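# Place three hardware parts onto matching outlines on mat

## Task

Set the hinge pin, the wood screw and the motor bracket each onto its own matching outline printed on the peach felt mat, so each part lines up with its shape (each part is judged separately). Every part must lie entirely on the mat, with no part inside, on top of or beneath another, and nothing else on the mat. Nothing may be left tipped over. The reference image is called manual.

## Robot and tools

Robot: two arms, left_arm and right_arm, each with a two-finger parallel gripper. Their bases sit near (+0.001, +0.233, 0) m and (+0.015, -0.268, 0) m in the scene frame, each turned only slightly about z. A camera stand is fixed behind them.

Frames: the scene frame has its origin at table-top height, midway between the nominal bases, +x pointing out over the table, +z up, and left_arm on the +y side (image left/right does not match the arm names). Every gripper pose, velocity, target and wrist-camera pose is given in that arm's own base frame; fixed cameras and the table use the scene frame. On the gripper, the fingers point along its +z axis and separate along its y axis. end_effector_position is the point between the pads, roughly 1 cm short of the fingertips. Reported poses can be off by a few cm, and at rest a gripper may sit a few cm from its command because of friction and weight.

Row layout (shared by execute_actions and move): one row is 16 plain numbers covering both arms, always all 16 even if one arm is idle: left_arm x, y, z, qw, qx, qy, qz, opening, then right_arm in the same order. x, y, z are an absolute position in metres and the quaternion an absolute orientation (w first), both in that arm's base frame, so together they form a pose. Opening runs from -1 (closed) to +1 (fully open, 0.094 m); it is a target, not an offset. For an idle arm, repeat the pose from the last result taken before it stopped, plus the opening it should keep; to hold orientation, keep sending the same quaternion rather than the drifted reported one.

execute_actions(actions, cameras): actions is a list of up to 15 actions; each action is a list of 1 to 15 rows, one row per 1/30 s step; a short action repeats its final row to fill 15 steps. A target more than 0.6 m from the gripper's position at the start of that action, along any gripper axis, gets the action rejected for both arms; a badly formed or out-of-range first action rejects the whole call. An empty actions list returns the full state with all camera images. cameras: list of names, ["all"], [] for none; null or missing gives all only for an empty list. Unknown names invalidate the call.

move(target, speed, blend, opening_speed, grip_force, blocking, cameras): drives each gripper on a straight line from its Hand target to the row(s) in target (one row, or up to 15 rows as waypoints), with no 0.6 m limit. speed: m/s, 0.002 to 4.3, default 0.25 (rotation up to twice that in rad/s), one value or one per waypoint. blend: corner rounding radius in m for waypoint lists; 0 stops at each. opening_speed: rate of opening change per second on the -1..+1 scale, at least 0.2; use it for gentle closing. grip_force: newtons per pad, 10 to 50, single value or one per arm; persists; lower values close slowly. blocking=false returns after about 0.5 s while motion continues; a new move replaces a running one. A move lasts at most 10 s; paths do not avoid obstacles or the other arm. Keep paths away from an arm's own base (it can flip the shoulder). Faster motion means more lag, overshoot and harder contacts. The result adds a move: line: done (within 10 mm and 2 degrees), off_target, moving, held, fault, and limits such as paced (pose clipped) or held (steps withheld).

wait(seconds 0..10, cameras): lets time pass holding the last commands; returns early if a running move ends. stop(cameras): brakes a running move. zoom_image(camera, region): enlarges [x0, y0, x1, y1] pixels (at most 504 by 504) of the newest image from cam_high, cam_low, cam_left_wrist or cam_right_wrist. show_instructions(): shows the reference image(s). read_manual(section): licence texts only. finished_scene(scene): ends the current scene, giving its number; irreversible; the parts must stay placed without the robot.

Results: each arm's end_effector_position and end_effector_quat_wxyz, Hand target (where the arm is actually being sent; orientation is clipped to within 40 degrees of the measured one each step, so large turns need several commands), Tool commands, Joint positions (last number is finger opening in m), joint torques (include gravity; noisy; numbers 3 and 4 wrap at ±28 N m), joint velocities (may read within noise), motor temperatures, and for execute_actions some per-step positions. grip_measured is the measured opening on the -1..+1 scale; empty it may read up to about 2.5 mm wide; on a held hard part it reads a bit narrower than the part. To release, command an opening clearly above grip_measured. MOTOR HOT appears near 85 °C; at 100 °C the arm faults and drops for 30 to 60 s, so avoid holding loads or stretched poses long.

Cameras: cam_high and cam_low fixed, 672x504, plus one on each wrist; calibration numbers are approximate.

Avoid: dropping parts from height or releasing them while moving, fast impacts, pressing hard on the table or heavy objects, any contact or squeezing between the two arms or grippers, knocking items over, and letting anything leave the table. Objects can be nudged briefly by disturbances, so check placement before finishing.

Each tool is called after "Call:" in YAML: its name, and indented under it one key for each argument.

Reference images:

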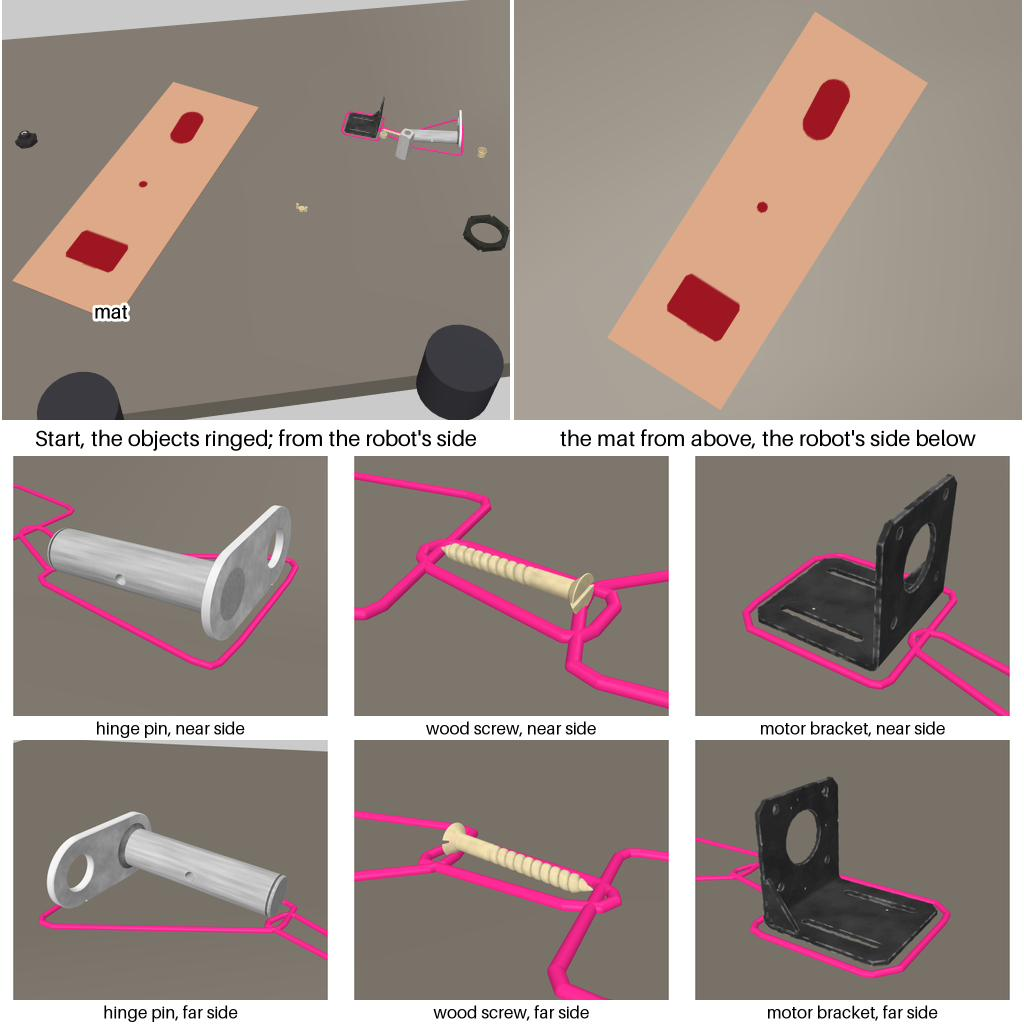

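## Session

Call:
execute_actions:
  actions: []

Scene clock: 0.00 s.
left_arm: end_effector_position=(+0.0950, +0.0866, +0.1995) grip_measured=+1.000 end_effector_quat_wxyz=(+0.066, -0.155, +0.986, -0.009) | right_arm: end_effector_position=(+0.4443, -0.2389, +0.2352) grip_measured=+1.000 end_effector_quat_wxyz=(+0.604, +0.172, +0.777, -0.032)
Joint positions: left_arm=[0.881 0.53 0.701 -1.655 0.102 0.565 0.094] | right_arm=[-0.6 1.205 0.637 0.283 -0.317 0.074 0.094]
Joint velocities: within noise
Joint torques (N m): no reading
Motor temperatures (°C): left_arm=[35 33 30 30 27 26 26] | right_arm=[28 30 28 30 23 25 27]
Heat: left arm: hottest waist 35 °C; right arm: hottest shoulder 30 °C.
Hand target: left_arm +0.0972, +0.0894, +0.2075; +0.074, -0.154, +0.985, -0.002 | right_arm +0.4490, -0.2422, +0.2432; +0.610, +0.170, +0.773, -0.034
Tool commands: left_gripper/opening=+1.0 right_gripper/opening=+1.0

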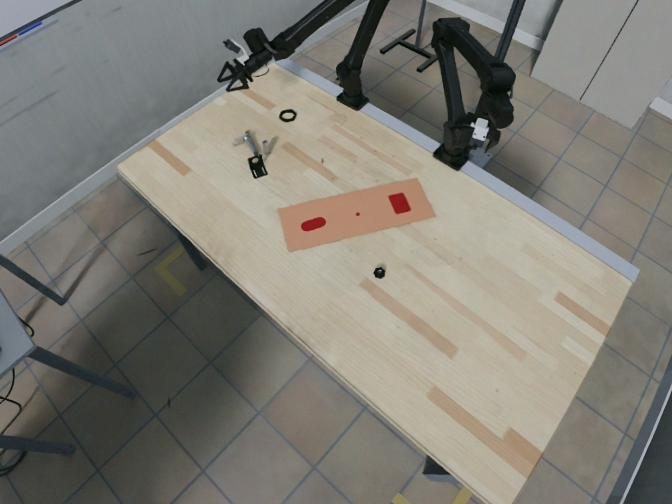

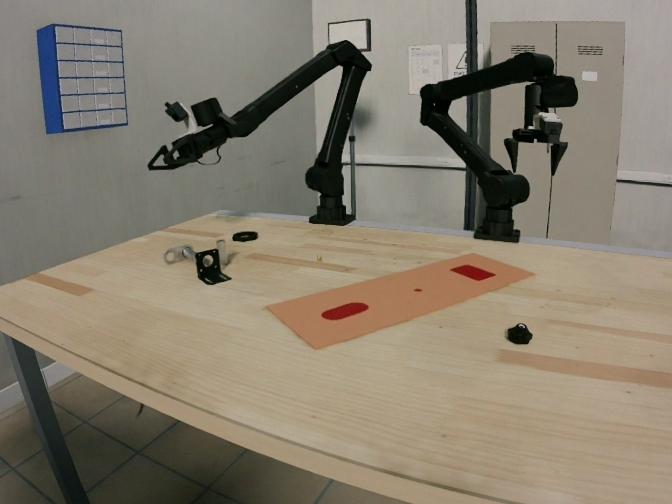

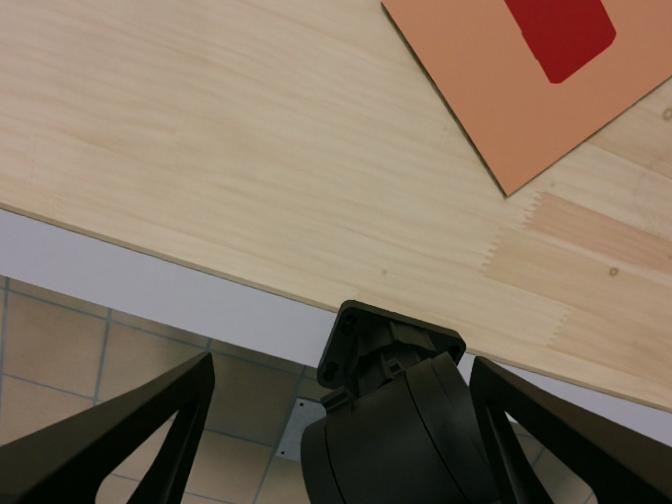

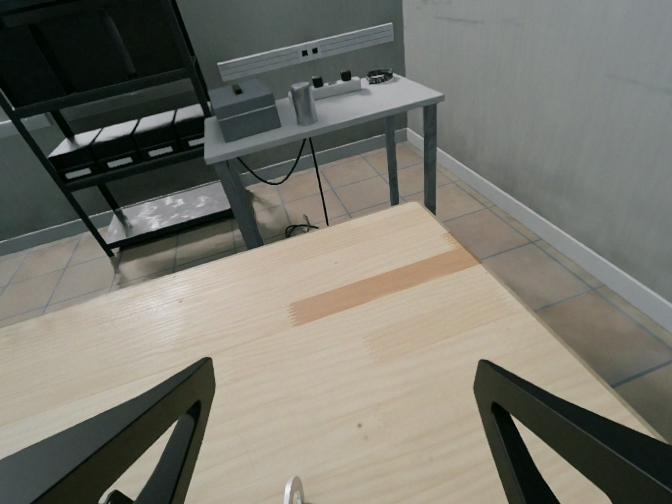

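Call:
zoom_image:
  camera: "cam_high"
  region: [210, 90, 330, 190]

Call:
zoom_image:
  camera: "cam_high"
  region: [270, 160, 450, 290]

Call:
zoom_image:
  camera: "cam_low"
  region: [150, 220, 340, 350]

Scaled by 4.200 from the camera's 672x504 image, which has a finer 960x720 frame.

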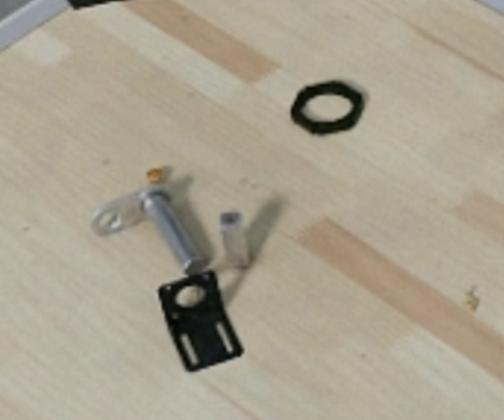

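Scaled by 2.800 from the camera's 672x504 image, which has a finer 960x720 frame.

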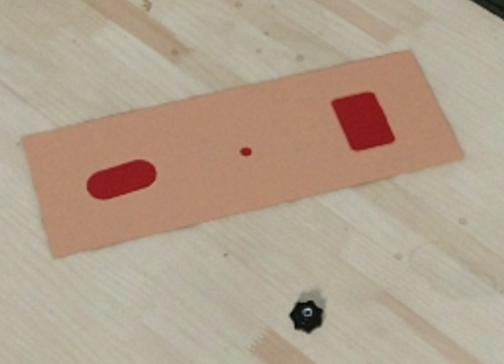

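Scaled by 2.653 from the camera's 672x504 image, which has a finer 960x720 frame.

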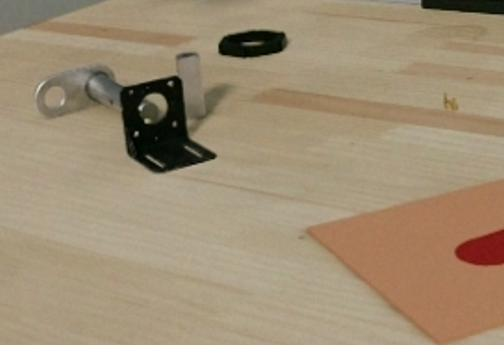

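Call:
move:
  target: [0.1,0.12,0.22,0,0,1,0,1,0.44,-0.1,0.27,0,0,1,0,1]
  speed: 0.4
  cameras: ["cam_left_wrist","cam_right_wrist"]

Scene clock: 35.67 s.
left_arm: end_effector_position=(+0.0952, +0.1143, +0.2046) grip_measured=+1.000 end_effector_quat_wxyz=(-0.007, -0.009, +1.000, -0.010) | right_arm: end_effector_position=(+0.4270, -0.1014, +0.2656) grip_measured=+1.000 end_effector_quat_wxyz=(+0.000, +0.009, +1.000, +0.002)
Joint positions: left_arm=[0.881 0.692 0.766 -1.668 0.001 0.863 0.094] | right_arm=[-0.233 1.485 1.485 -1.572 -0.003 -0.214 0.094]
Joint torques (N m): left_arm=[-0.21 0.32 11.17 -0.43 0.01 0.08] | right_arm=[0.32 -12.98 12.81 -0.14 0.17 -0.07]
Motor temperatures (°C): left_arm=[35 33 36 29 27 26 26] | right_arm=[28 31 32 30 23 25 27]
Heat: left arm: hottest elbow 36 °C; right arm: hottest elbow 32 °C.
Hand target: left_arm +0.0998, +0.1198, +0.2195; +0.000, +0.000, +1.000, +0.000 | right_arm +0.4396, -0.0998, +0.2698; +0.000, +0.000, +1.000, +0.000
Off the commanded pose: left_arm 0.017 m, 2 deg | right_arm 0.014 m, 1 deg.
move: off_target (left_arm, right_arm)
camera_calibration:
cam_left_wrist: T_world_to_cam=[[0.0416315, -0.999081, -0.0102279, 0.11558], [-0.905731, -0.0420593, 0.421761, 0.0456001], [-0.421803, -0.00829479, -0.906649, 0.349295], [0, 0, 0, 1]] pos_world=[0.183824, 0.120289, 0.298638]
cam_right_wrist: T_world_to_cam=[[0.0157951, -0.999858, 0.00584697, -0.108145], [-0.918066, -0.0121859, 0.39624, 0.329156], [-0.396112, -0.0116265, -0.918128, 0.533107], [0, 0, 0, 1]] pos_world=[0.515066, -0.0979201, 0.359669]
Images, in order (width x height): cam_left_wrist 672x504, cam_right_wrist 672x504.

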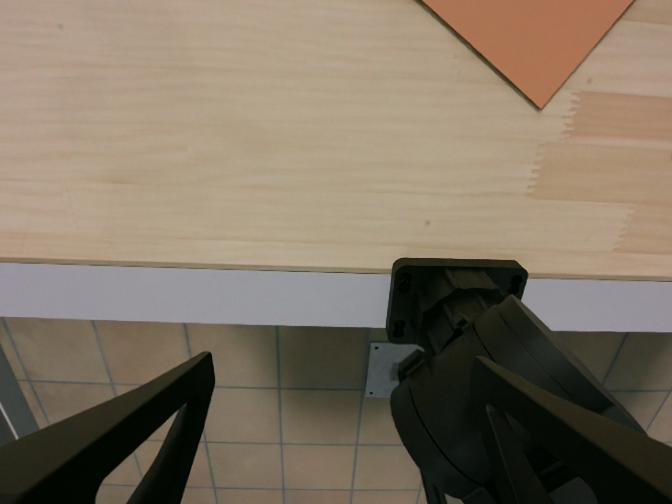

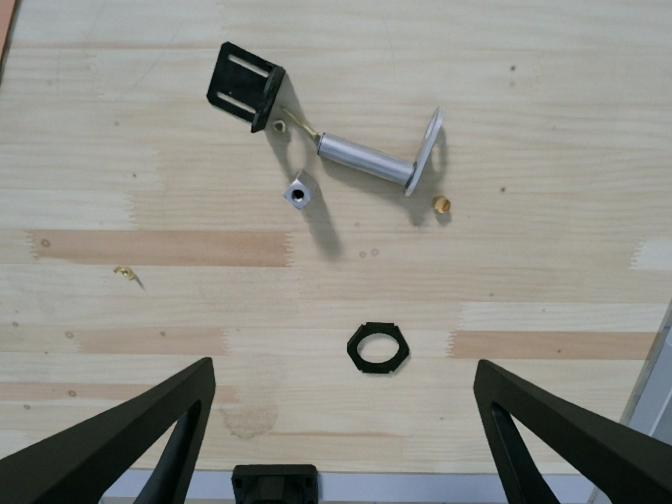

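Call:
zoom_image:
  camera: "cam_right_wrist"
  region: [200, 30, 460, 225]

Scaled by 1.938 from the camera's 672x504 image, which has a finer 960x720 frame.

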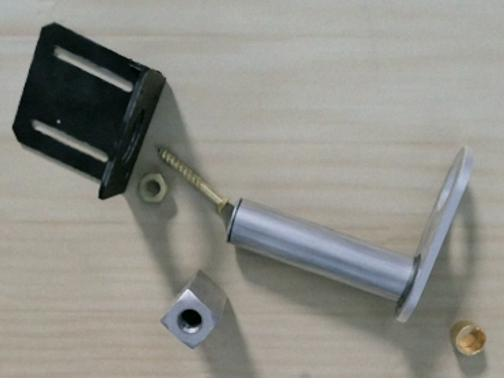

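Call:
move:
  target: [0.36,-0.12,0.3,0,0,1,0,1,0.44,-0.1,0.27,0,0,1,0,1]
  speed: 0.4
  cameras: ["cam_left_wrist"]

Call:
zoom_image:
  camera: "cam_left_wrist"
  region: [84, 0, 588, 378]

Scene clock: 123.47 s.
left_arm: end_effector_position=(+0.3503, -0.1152, +0.2912) grip_measured=+1.000 end_effector_quat_wxyz=(-0.006, +0.005, +1.000, +0.001) | right_arm: end_effector_position=(+0.4269, -0.1014, +0.2656) grip_measured=+1.000 end_effector_quat_wxyz=(+0.000, +0.009, +1.000, +0.002)
Joint positions: left_arm=[-0.315 1.312 1.378 -1.648 0.003 -0.305 0.094] | right_arm=[-0.233 1.485 1.485 -1.572 -0.003 -0.214 0.094]
Joint torques (N m): left_arm=[-0.09 -7.41 11.14 -0.27 -0.11 -0.21] | right_arm=[0.26 -12.98 12.81 -0.1 0.17 -0.07]
Motor temperatures (°C): left_arm=[34 32 40 29 26 25 25] | right_arm=[28 33 42 29 23 24 26]
Heat: left arm: hottest elbow 40 °C; right arm: hottest elbow 42 °C.
Hand target: left_arm +0.3596, -0.1200, +0.2999; +0.000, +0.000, +1.000, +0.000 | right_arm +0.4397, -0.0998, +0.2698; +0.000, +0.000, +1.000, +0.000
Off the commanded pose: left_arm 0.014 m, 1 deg | right_arm 0.014 m, 1 deg.
move: off_target (left_arm, right_arm)
camera_calibration:
cam_left_wrist: T_world_to_cam=[[0.0133484, -0.99946, -0.0300127, -0.107833], [-0.907725, -0.0247005, 0.418839, 0.234036], [-0.419354, 0.0216524, -0.907564, 0.536365], [0, 0, 0, 1]] pos_world=[0.438806, -0.113607, 0.385526]
Images, in order (width x height): cam_left_wrist 672x504.

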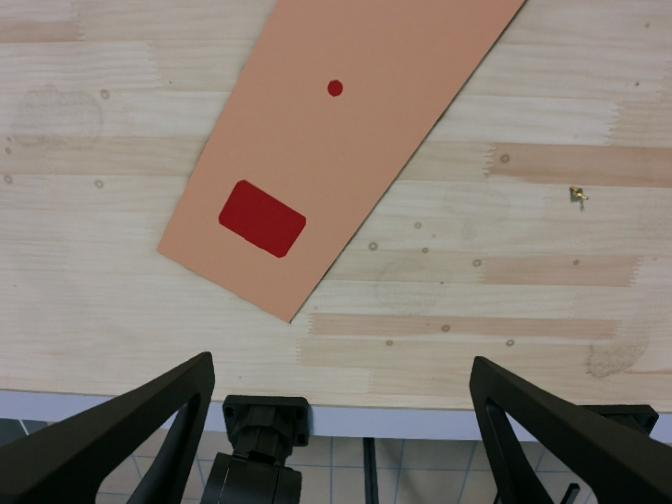

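Scaled by 1.000.

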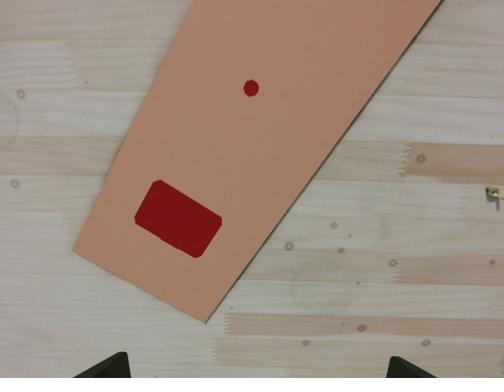

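Call:
move:
  target: [0.1,0.2,0.22,0,0,1,0,1,0.46,-0.05,0.2,0,0,1,0,1]
  speed: 0.4
  cameras: ["cam_right_wrist"]

Call:
zoom_image:
  camera: "cam_right_wrist"
  region: [140, 0, 500, 270]

Scene clock: 155.37 s.
left_arm: end_effector_position=(+0.0971, +0.1908, +0.2118) grip_measured=+1.000 end_effector_quat_wxyz=(-0.006, -0.003, +1.000, -0.008) | right_arm: end_effector_position=(+0.4549, -0.0551, +0.2168) grip_measured=+1.000 end_effector_quat_wxyz=(+0.013, +0.002, +1.000, +0.000)
Joint positions: left_arm=[1.1 0.892 0.87 -1.568 -0.003 1.094 0.094] | right_arm=[-0.12 1.526 1.402 -1.421 -0.002 -0.116 0.094]
Joint torques (N m): left_arm=[1.26 -1.85 10.1 0.05 0.21 0.01] | right_arm=[0.44 -13.45 8.49 0.95 0.16 0.08]
Heat: left arm: hottest elbow 42 °C; right arm: hottest elbow 43 °C.
Hand target: left_arm +0.0999, +0.1998, +0.2198; +0.000, +0.000, +1.000, +0.000 | right_arm +0.4594, -0.0501, +0.2003; +0.000, +0.000, +1.000, +0.000
Off the commanded pose: left_arm 0.013 m, 1 deg | right_arm 0.018 m, 1 deg.
move: off_target (left_arm, right_arm)
camera_calibration:
cam_right_wrist: T_world_to_cam=[[0.0304687, -0.999479, 0.0106773, -0.0697079], [-0.927815, -0.0243074, 0.372248, 0.383569], [-0.371794, -0.0212485, -0.928072, 0.490474], [0, 0, 0, 1]] pos_world=[0.54036, -0.0499262, 0.313156]
Images, in order (width x height): cam_right_wrist 672x504.

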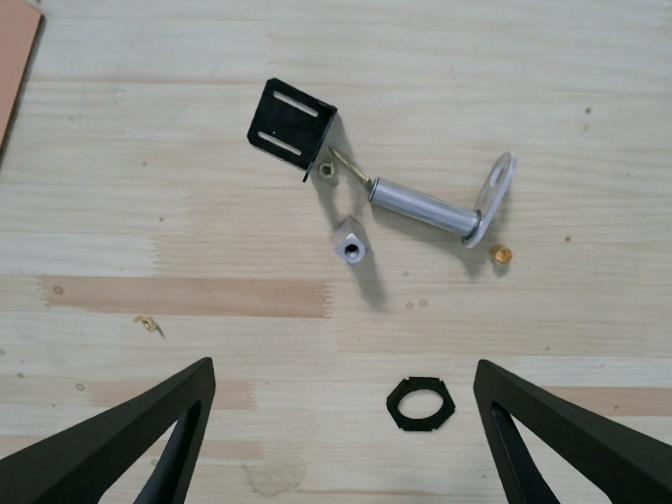

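Scaled by 1.400 from the camera's 672x504 image, which has a finer 960x720 frame.

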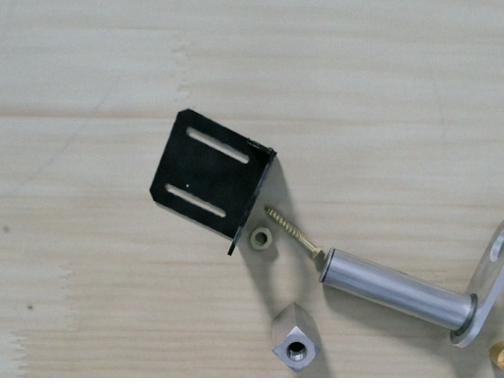

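Call:
move:
  target: [0.1,0.2,0.22,0,0,1,0,1,0.469,-0.1147,0.12,-0.0565,-0.5846,0.808,-0.0409,1]
  speed: 0.3
  cameras: ["cam_right_wrist"]

Scene clock: 322.37 s.
left_arm: end_effector_position=(+0.0972, +0.1908, +0.2118) grip_measured=+1.000 end_effector_quat_wxyz=(-0.005, -0.003, +1.000, -0.008) | right_arm: end_effector_position=(+0.4697, -0.1067, +0.1387) grip_measured=+1.000 end_effector_quat_wxyz=(-0.045, -0.586, +0.807, -0.051)
Joint positions: left_arm=[1.1 0.892 0.87 -1.568 -0.002 1.094 0.094] | right_arm=[-0.174 1.639 1.323 -1.244 0.135 -1.431 0.094]
Joint torques (N m): left_arm=[0.97 -1.85 9.96 0.01 0.24 0.03] | right_arm=[-1.85 -14.62 7.87 0.8 0.18 -0.06]
Motor temperatures (°C): left_arm=[33 31 42 28 25 25 23] | right_arm=[27 33 37 27 23 23 25]
Heat: left arm: hottest elbow 42 °C; right arm: hottest elbow 37 °C.
Hand target: left_arm +0.0999, +0.1998, +0.2198; +0.000, +0.000, +1.000, +0.000 | right_arm +0.4683, -0.1143, +0.1204; -0.056, -0.585, +0.808, -0.041
Off the commanded pose: left_arm 0.013 m, 1 deg | right_arm 0.020 m, 2 deg.
move: off_target (left_arm, right_arm)
camera_calibration:
cam_right_wrist: T_world_to_cam=[[0.961378, -0.273109, 0.0341066, -0.483941], [-0.251225, -0.820148, 0.514046, 0.00275452], [-0.112418, -0.502761, -0.857084, 0.239367], [0, 0, 0, 1]] pos_world=[0.492851, -0.00956462, 0.220248]
Images, in order (width x height): cam_right_wrist 672x504.

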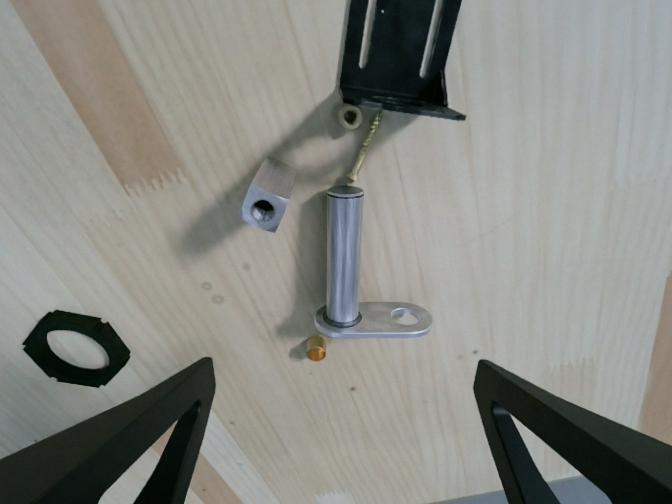

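Call:
move:
  target:
    - [0.1,0.2,0.22,0,0,1,0,1,0.4725,-0.122,0.06,-0.0565,-0.5846,0.808,-0.0409,0.1]
    - [0.1,0.2,0.22,0,0,1,0,1,0.4725,-0.123,0.002,-0.0565,-0.5846,0.808,-0.0409,0.1]
  speed: [0.2,0.1]
  blend: [0.02,0]
  cameras: ["cam_right_wrist"]

Scene clock: 366.20 s.
left_arm: end_effector_position=(+0.0972, +0.1908, +0.2118) grip_measured=+1.000 end_effector_quat_wxyz=(-0.005, -0.003, +1.000, -0.008) | right_arm: end_effector_position=(+0.4773, -0.1160, +0.0211) grip_measured=+0.103 end_effector_quat_wxyz=(-0.045, -0.586, +0.807, -0.051)
Joint positions: left_arm=[1.1 0.892 0.87 -1.568 -0.002 1.094 0.094] | right_arm=[-0.189 1.797 1.193 -0.954 0.136 -1.447 0.052]
Joint torques (N m): left_arm=[1.44 -2.14 10.06 0.02 0.19 0.04] | right_arm=[-1.79 -15.62 6.84 0.83 0.16 -0.07]
Heat: left arm: hottest elbow 42 °C; right arm: hottest elbow 37 °C.
Hand target: left_arm +0.0999, +0.1998, +0.2198; +0.000, +0.000, +1.000, +0.000 | right_arm +0.4719, -0.1226, +0.0026; -0.056, -0.585, +0.808, -0.041
Off the commanded pose: left_arm 0.013 m, 1 deg | right_arm 0.021 m, 2 deg.
move: off_target (left_arm, right_arm)
camera_calibration:
cam_right_wrist: T_world_to_cam=[[0.961457, -0.27286, 0.0338954, -0.489758], [-0.250794, -0.819743, 0.514902, 0.0573264], [-0.112711, -0.503557, -0.856579, 0.134798], [0, 0, 0, 1]] pos_world=[0.500452, -0.0187641, 0.102548]
Images, in order (width x height): cam_right_wrist 672x504.

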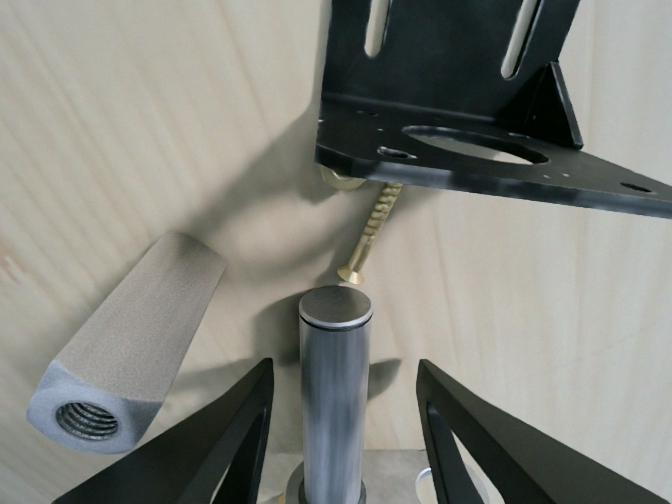

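Call:
move:
  target:
    - [0.1,0.2,0.22,0,0,1,0,1,0.4705,-0.123,-0.002,-0.0565,-0.5846,0.808,-0.0409,0.1]
    - [0.1,0.2,0.22,0,0,1,0,1,0.4705,-0.123,-0.002,-0.0565,-0.5846,0.808,-0.0409,-0.68]
    - [0.1,0.2,0.22,0,0,1,0,1,0.4685,-0.128,0.14,-0.0565,-0.5846,0.808,-0.0409,-0.68]
  speed: [0.1,0.1,0.15]
  opening_speed: 0.5
  cameras: ["cam_right_wrist","cam_low"]

Scene clock: 378.40 s.
left_arm: end_effector_position=(+0.0972, +0.1908, +0.2118) grip_measured=+1.000 end_effector_quat_wxyz=(-0.005, -0.003, +1.000, -0.008) | right_arm: end_effector_position=(+0.4527, -0.1165, +0.1125) grip_measured=-0.554 end_effector_quat_wxyz=(-0.075, -0.589, +0.804, -0.019)
Joint positions: left_arm=[1.1 0.892 0.87 -1.568 -0.002 1.094 0.094] | right_arm=[-0.2 1.679 1.299 -1.265 0.137 -1.459 0.021]
Joint torques (N m): left_arm=[1.49 -1.55 10.06 0.01 0.22 0.06] | right_arm=[-1.85 -18.96 12.63 -0.38 0.16 -0.08]
Heat: left arm: hottest elbow 43 °C; right arm: hottest elbow 37 °C.
Hand target: left_arm +0.0999, +0.1998, +0.2198; +0.000, +0.000, +1.000, +0.000 | right_arm +0.4671, -0.1277, +0.1401; -0.057, -0.585, +0.808, -0.041
Off the commanded pose: left_arm 0.013 m, 1 deg | right_arm 0.034 m, 3 deg.
move: off_target (left_arm, right_arm); target 2's new opening was sent with right_arm's hand 0.023 m and 2 deg from that target
camera_calibration:
cam_right_wrist: T_world_to_cam=[[0.96098, -0.271309, -0.0539314, -0.459121], [-0.204666, -0.828534, 0.521195, -0.018935], [-0.186089, -0.48982, -0.851732, 0.244334], [0, 0, 0, 1]] pos_world=[0.482798, -0.0205724, 0.193215]
Images, in order (width x height): cam_low 672x504, cam_right_wrist 672x504.

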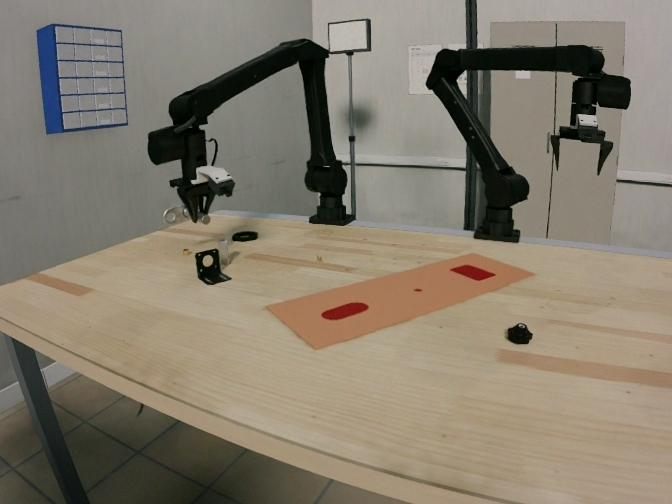

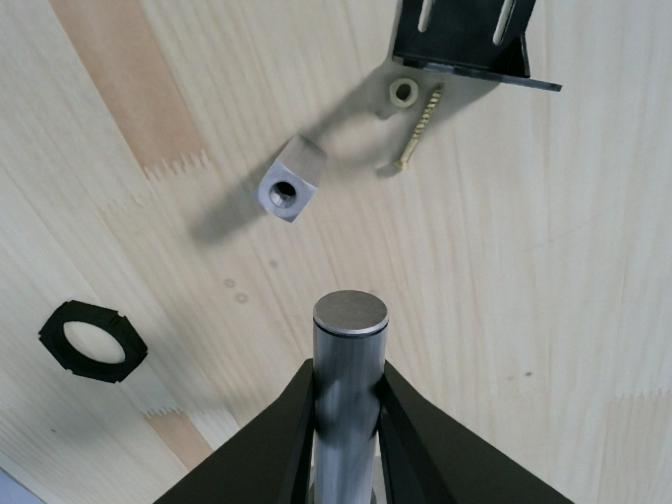

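Call:
move:
  target:
    - [0.1,0.2,0.22,0,0,1,0,1,0.44,-0.05,0.23,-0.0565,-0.5846,0.808,-0.0409,-0.68]
    - [0.2,0.1,0.3,0,0,1,0,1,0.47,0.1,0.24,0.6124,-0.3536,0.6124,0.3536,-0.68]
    - [0.45,-0.03,0.31,0,0,1,0,1,0.536,0.277,0.18,0.6124,-0.3536,0.6124,0.3536,-0.68]
  speed: [0.25,0.4,0.25]
  blend: [0.03,0.03,0]
  cameras: ["all"]

Scene clock: 404.40 s.
left_arm: end_effector_position=(+0.4396, -0.0283, +0.3034) grip_measured=+1.000 end_effector_quat_wxyz=(-0.005, +0.006, +1.000, -0.001) | right_arm: end_effector_position=(+0.5195, +0.2680, +0.1570) grip_measured=-0.554 end_effector_quat_wxyz=(+0.587, -0.348, +0.638, +0.356)
Joint positions: left_arm=[-0.062 1.5 1.601 -1.681 0.002 -0.05 0.094] | right_arm=[0.267 1.762 0.784 0.899 -0.775 -0.008 0.021]
Joint torques (N m): left_arm=[-0.62 -10.58 11.12 -0.38 -0.07 -0.25] | right_arm=[-0.03 -15.74 10.58 3.26 0.12 0.06]
Heat: left arm: hottest elbow 43 °C; right arm: hottest elbow 39 °C.
Hand target: left_arm +0.4496, -0.0299, +0.3098; +0.000, +0.000, +1.000, +0.000 | right_arm +0.5342, +0.2763, +0.1802; +0.612, -0.354, +0.613, +0.354
Off the commanded pose: left_arm 0.012 m, 1 deg | right_arm 0.030 m, 4 deg.
move: off_target (left_arm, right_arm)
camera_calibration:
cam_left_wrist: T_world_to_cam=[[0.0114973, -0.99956, -0.0273248, -0.0217895], [-0.908439, -0.0218608, 0.417445, 0.312916], [-0.417859, 0.0200235, -0.908291, 0.582463], [0, 0, 0, 1]] pos_world=[0.527903, -0.0266023, 0.397825]
cam_right_wrist: T_world_to_cam=[[0.859379, -0.511213, -0.0113591, -0.306176], [-0.237174, -0.378827, -0.894561, 0.408735], [0.453008, 0.771461, -0.446802, -0.250624], [0, 0, 0, 1]] pos_world=[0.473598, 0.191665, 0.250181]

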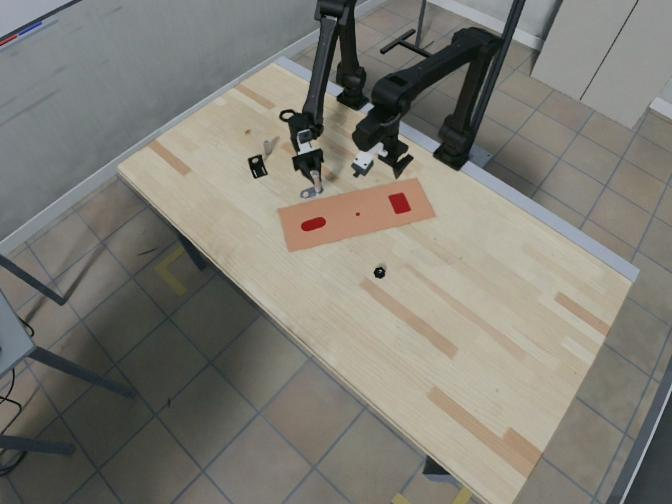

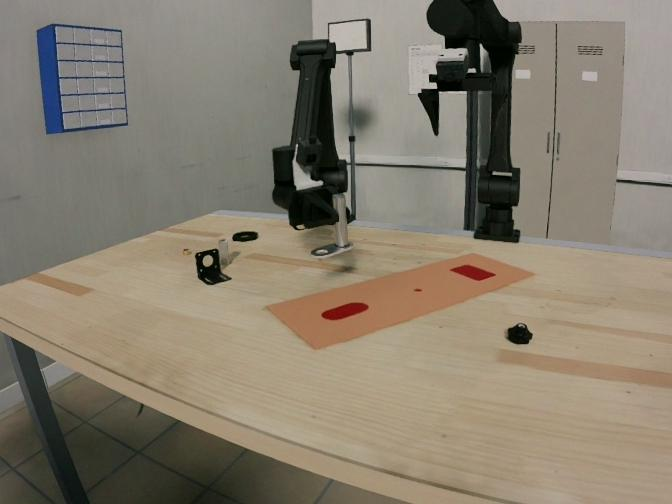

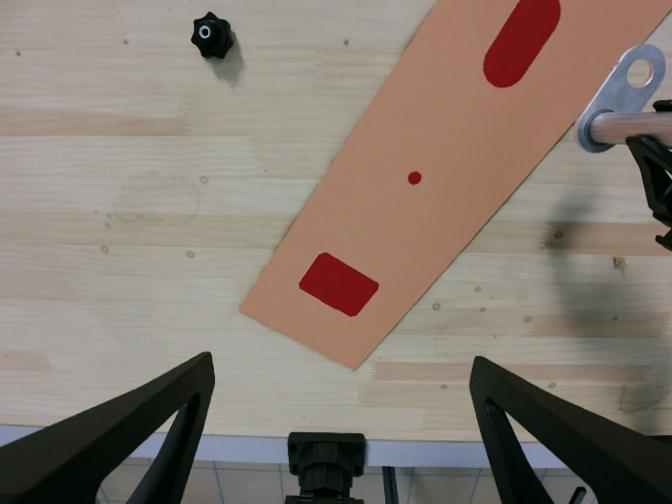

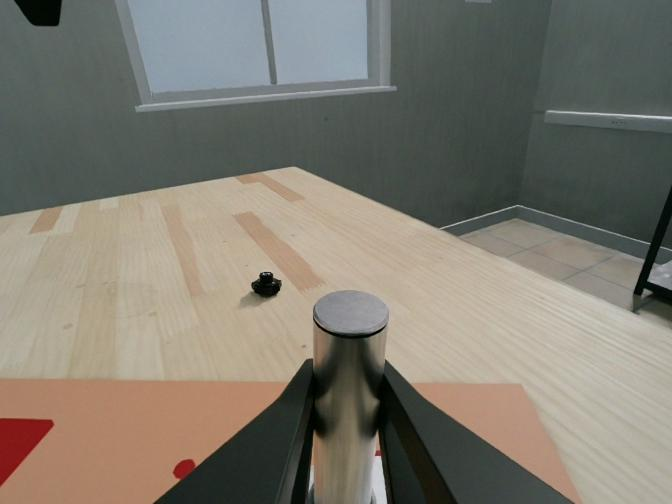

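Call:
move:
  target: [0.52,-0.1,0.31,0,0,1,0,1,0.563,0.305,0.13,0.6124,-0.3536,0.6124,0.3536,-0.68]
  speed: 0.2
  cameras: ["all"]

Call:
zoom_image:
  camera: "cam_low"
  region: [240, 160, 480, 360]

Scene clock: 435.13 s.
left_arm: end_effector_position=(+0.5099, -0.0988, +0.3054) grip_measured=+1.000 end_effector_quat_wxyz=(+0.014, +0.008, +1.000, -0.004) | right_arm: end_effector_position=(+0.5494, +0.2924, +0.1086) grip_measured=-0.554 end_effector_quat_wxyz=(+0.589, -0.347, +0.639, +0.354)
Joint positions: left_arm=[-0.19 1.689 1.833 -1.685 0.002 -0.173 0.094] | right_arm=[0.301 1.944 0.881 0.986 -0.735 -0.008 0.021]
Joint torques (N m): left_arm=[0.91 -12.81 10.99 -0.35 -0.06 -0.23] | right_arm=[0.44 -17.96 9.59 3.3 0.12 0.07]
Heat: left arm: hottest elbow 43 °C; right arm: hottest elbow 41 °C.
Hand target: left_arm +0.5196, -0.1000, +0.3094; +0.019, +0.000, +1.000, -0.003 | right_arm +0.5614, +0.3042, +0.1303; +0.612, -0.354, +0.613, +0.354
Off the commanded pose: left_arm 0.011 m, 2 deg | right_arm 0.028 m, 4 deg.
joint sent to its limit (left arm) — joint 4 (wrist pitch), lower limit. The joint targets still meet the commanded pose.
move: off_target (left_arm, right_arm)
camera_calibration:
cam_left_wrist: T_world_to_cam=[[0.00827378, -0.99974, -0.0212537, -0.0932181], [-0.923939, -0.015772, 0.382215, 0.393737], [-0.382451, 0.0164747, -0.923829, 0.601369], [0, 0, 0, 1]] pos_world=[0.594555, -0.0968912, 0.403089]
cam_right_wrist: T_world_to_cam=[[0.856506, -0.516063, -0.00869347, -0.317217], [-0.237811, -0.379632, -0.89405, 0.382302], [0.458086, 0.767827, -0.447883, -0.306232], [0, 0, 0, 1]] pos_world=[0.502895, 0.216563, 0.201883]

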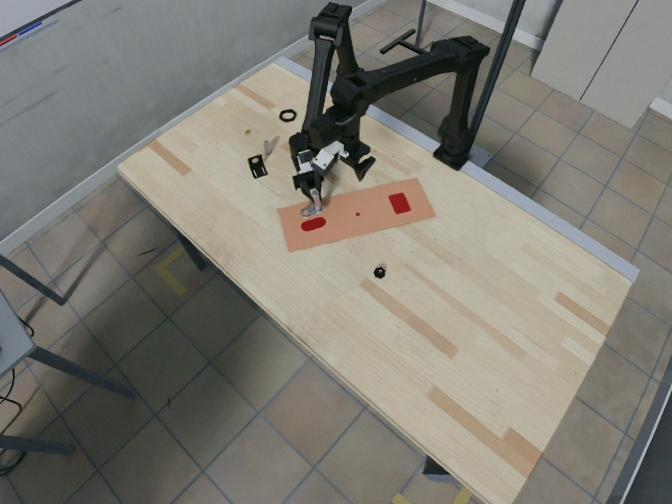

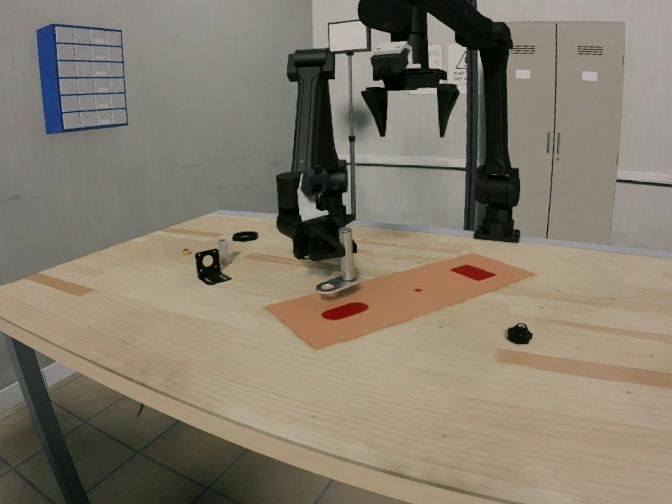

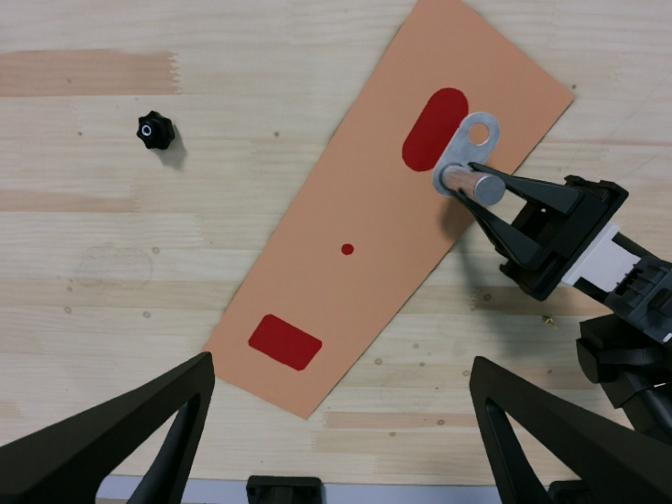

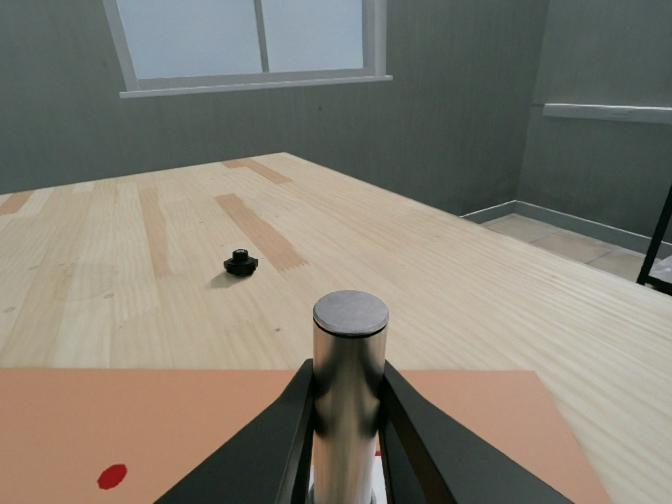

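Scaled by 2.100 from the camera's 672x504 image, which has a finer 960x720 frame.

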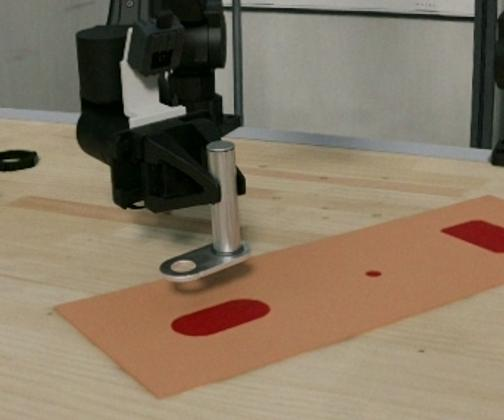

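Call:
move:
  target: [0.52,-0.1,0.31,0,0,1,0,1,0.582,0.3235,0.097,0.6124,-0.3536,0.6124,0.3536,-0.68]
  speed: 0.1
  cameras: ["cam_low","cam_left_wrist"]

Call:
zoom_image:
  camera: "cam_low"
  region: [280, 220, 440, 350]

Call:
zoom_image:
  camera: "cam_left_wrist"
  region: [350, 50, 530, 220]

Scene clock: 455.47 s.
left_arm: end_effector_position=(+0.5099, -0.0988, +0.3054) grip_measured=+1.000 end_effector_quat_wxyz=(+0.014, +0.008, +1.000, -0.004) | right_arm: end_effector_position=(+0.5696, +0.3104, +0.0784) grip_measured=-0.554 end_effector_quat_wxyz=(+0.590, -0.348, +0.638, +0.353)
Joint positions: left_arm=[-0.19 1.689 1.833 -1.685 0.002 -0.174 0.094] | right_arm=[0.323 2.058 0.961 1.023 -0.713 -0.008 0.021]
Joint torques (N m): left_arm=[-0.03 -13.33 11.06 -0.29 -0.08 -0.2] | right_arm=[0.44 -19.08 9.22 3.33 0.12 0.08]
Motor temperatures (°C): left_arm=[33 32 47 27 25 24 23] | right_arm=[26 35 40 27 23 23 27]
Heat: left arm: hottest elbow 47 °C; right arm: hottest elbow 40 °C.
Hand target: left_arm +0.5196, -0.1000, +0.3094; +0.019, +0.000, +1.000, -0.003 | right_arm +0.5805, +0.3230, +0.0974; +0.612, -0.354, +0.613, +0.354
Off the commanded pose: left_arm 0.011 m, 2 deg | right_arm 0.026 m, 4 deg.
joint sent to its limit (left arm) — joint 4 (wrist pitch), lower limit. The joint targets still meet the commanded pose.
move: off_target (left_arm, right_arm)
camera_calibration:
cam_left_wrist: T_world_to_cam=[[0.0090346, -0.999734, -0.0212253, -0.0935821], [-0.923926, -0.0164643, 0.382216, 0.393664], [-0.382464, 0.0161575, -0.923829, 0.601345], [0, 0, 0, 1]] pos_world=[0.594555, -0.0967919, 0.403089]
Images, in order (width x height): cam_low 672x504, cam_left_wrist 672x504.

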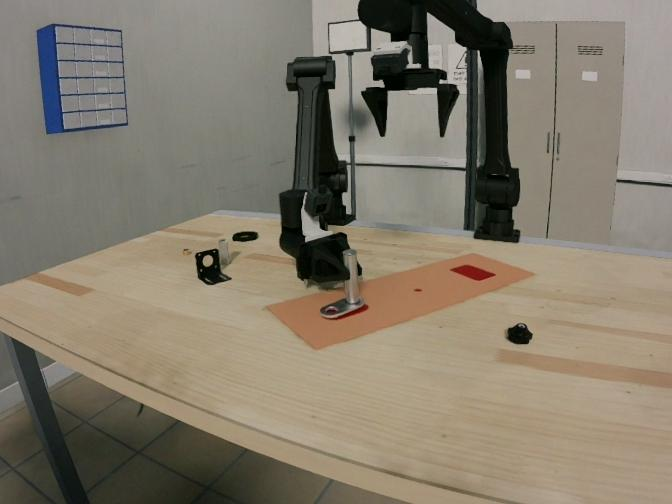

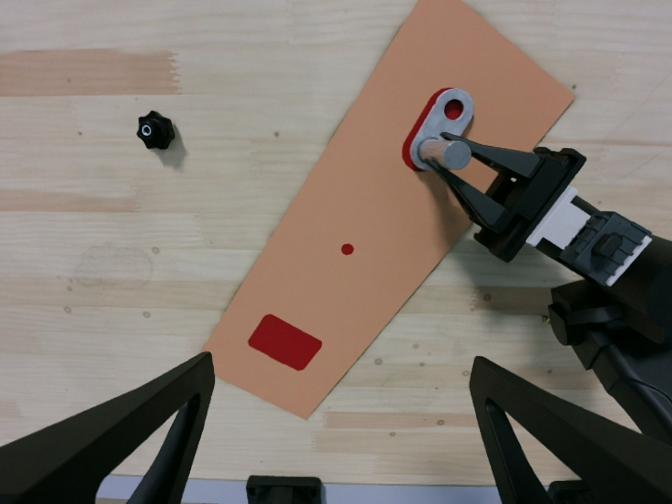

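Scaled by 3.150 from the camera's 672x504 image, which has a finer 960x720 frame.

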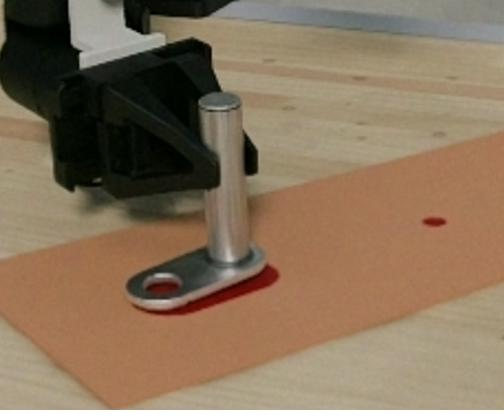

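Scaled by 2.800 from the camera's 672x504 image, which has a finer 960x720 frame.

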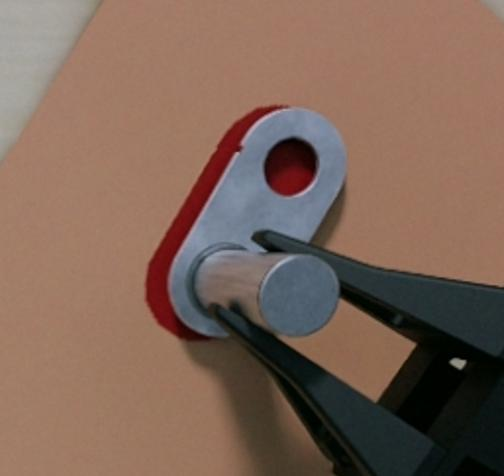

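Call:
move:
  target: [0.52,-0.1,0.31,0,0,1,0,1,0.58,0.3245,0.081,0.6124,-0.3536,0.6124,0.3536,-0.68]
  speed: 0.06
  cameras: ["cam_low","cam_left_wrist"]

Call:
zoom_image:
  camera: "cam_low"
  region: [280, 220, 440, 350]

Call:
zoom_image:
  camera: "cam_left_wrist"
  region: [350, 50, 530, 220]

Scene clock: 470.57 s.
left_arm: end_effector_position=(+0.5099, -0.0988, +0.3054) grip_measured=+1.000 end_effector_quat_wxyz=(+0.014, +0.008, +1.000, -0.004) | right_arm: end_effector_position=(+0.5709, +0.3110, +0.0740) grip_measured=-0.554 end_effector_quat_wxyz=(+0.598, -0.349, +0.630, +0.351)
Joint positions: left_arm=[-0.19 1.689 1.833 -1.685 0.002 -0.174 0.094] | right_arm=[0.324 2.082 0.967 1.065 -0.711 -0.008 0.021]
Joint torques (N m): left_arm=[0.44 -13.1 11.06 -0.31 -0.1 -0.23] | right_arm=[0.67 -17.96 8.72 3.02 0.17 0.08]
Heat: left arm: hottest elbow 48 °C; right arm: hottest elbow 39 °C.
Hand target: left_arm +0.5196, -0.1000, +0.3094; +0.019, +0.000, +1.000, -0.003 | right_arm +0.5789, +0.3242, +0.0810; +0.612, -0.354, +0.613, +0.354
Off the commanded pose: left_arm 0.011 m, 2 deg | right_arm 0.018 m, 3 deg.
joint sent to its limit (left arm) — joint 4 (wrist pitch), lower limit. The joint targets still meet the commanded pose.
move: off_target (left_arm, right_arm)
camera_calibration:
cam_left_wrist: T_world_to_cam=[[0.0090346, -0.999734, -0.0212253, -0.0935821], [-0.923926, -0.0164643, 0.382216, 0.393664], [-0.382464, 0.0161575, -0.923829, 0.601345], [0, 0, 0, 1]] pos_world=[0.594555, -0.0967919, 0.403089]
Images, in order (width x height): cam_low 672x504, cam_left_wrist 672x504.

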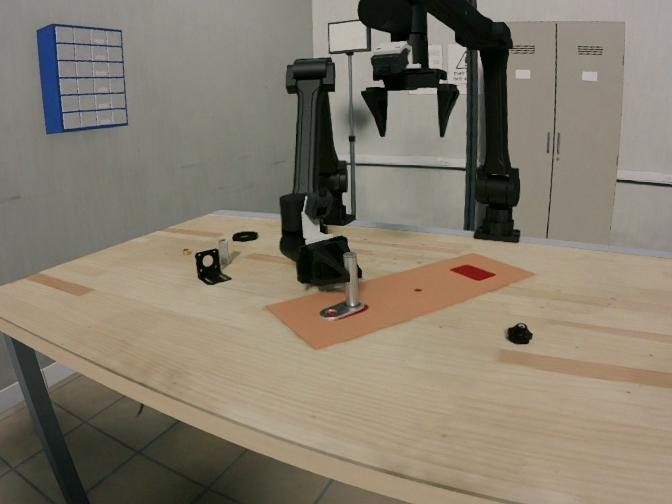

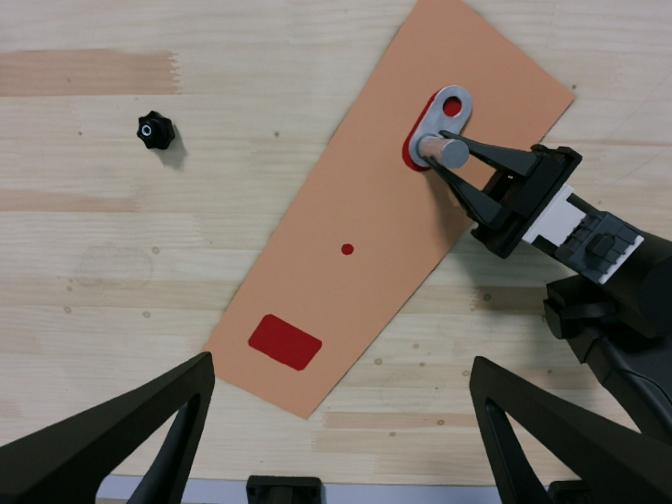

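Scaled by 3.150 from the camera's 672x504 image, which has a finer 960x720 frame.

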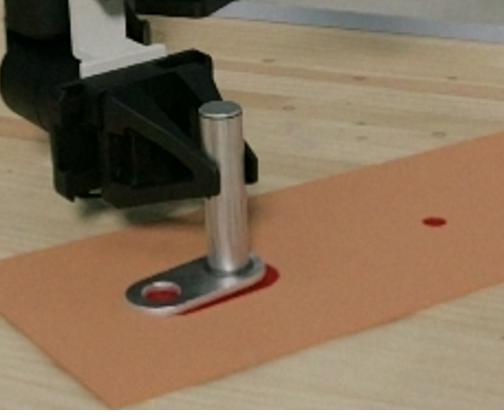

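Scaled by 2.800 from the camera's 672x504 image, which has a finer 960x720 frame.

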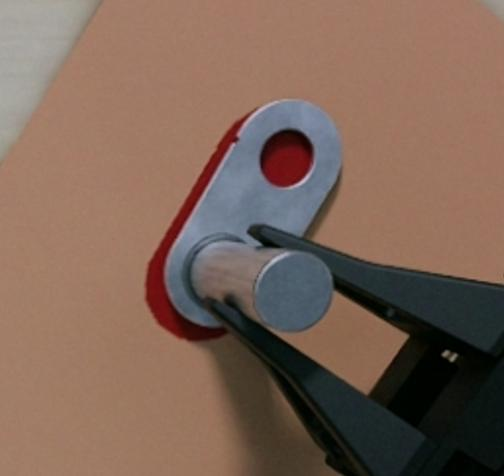

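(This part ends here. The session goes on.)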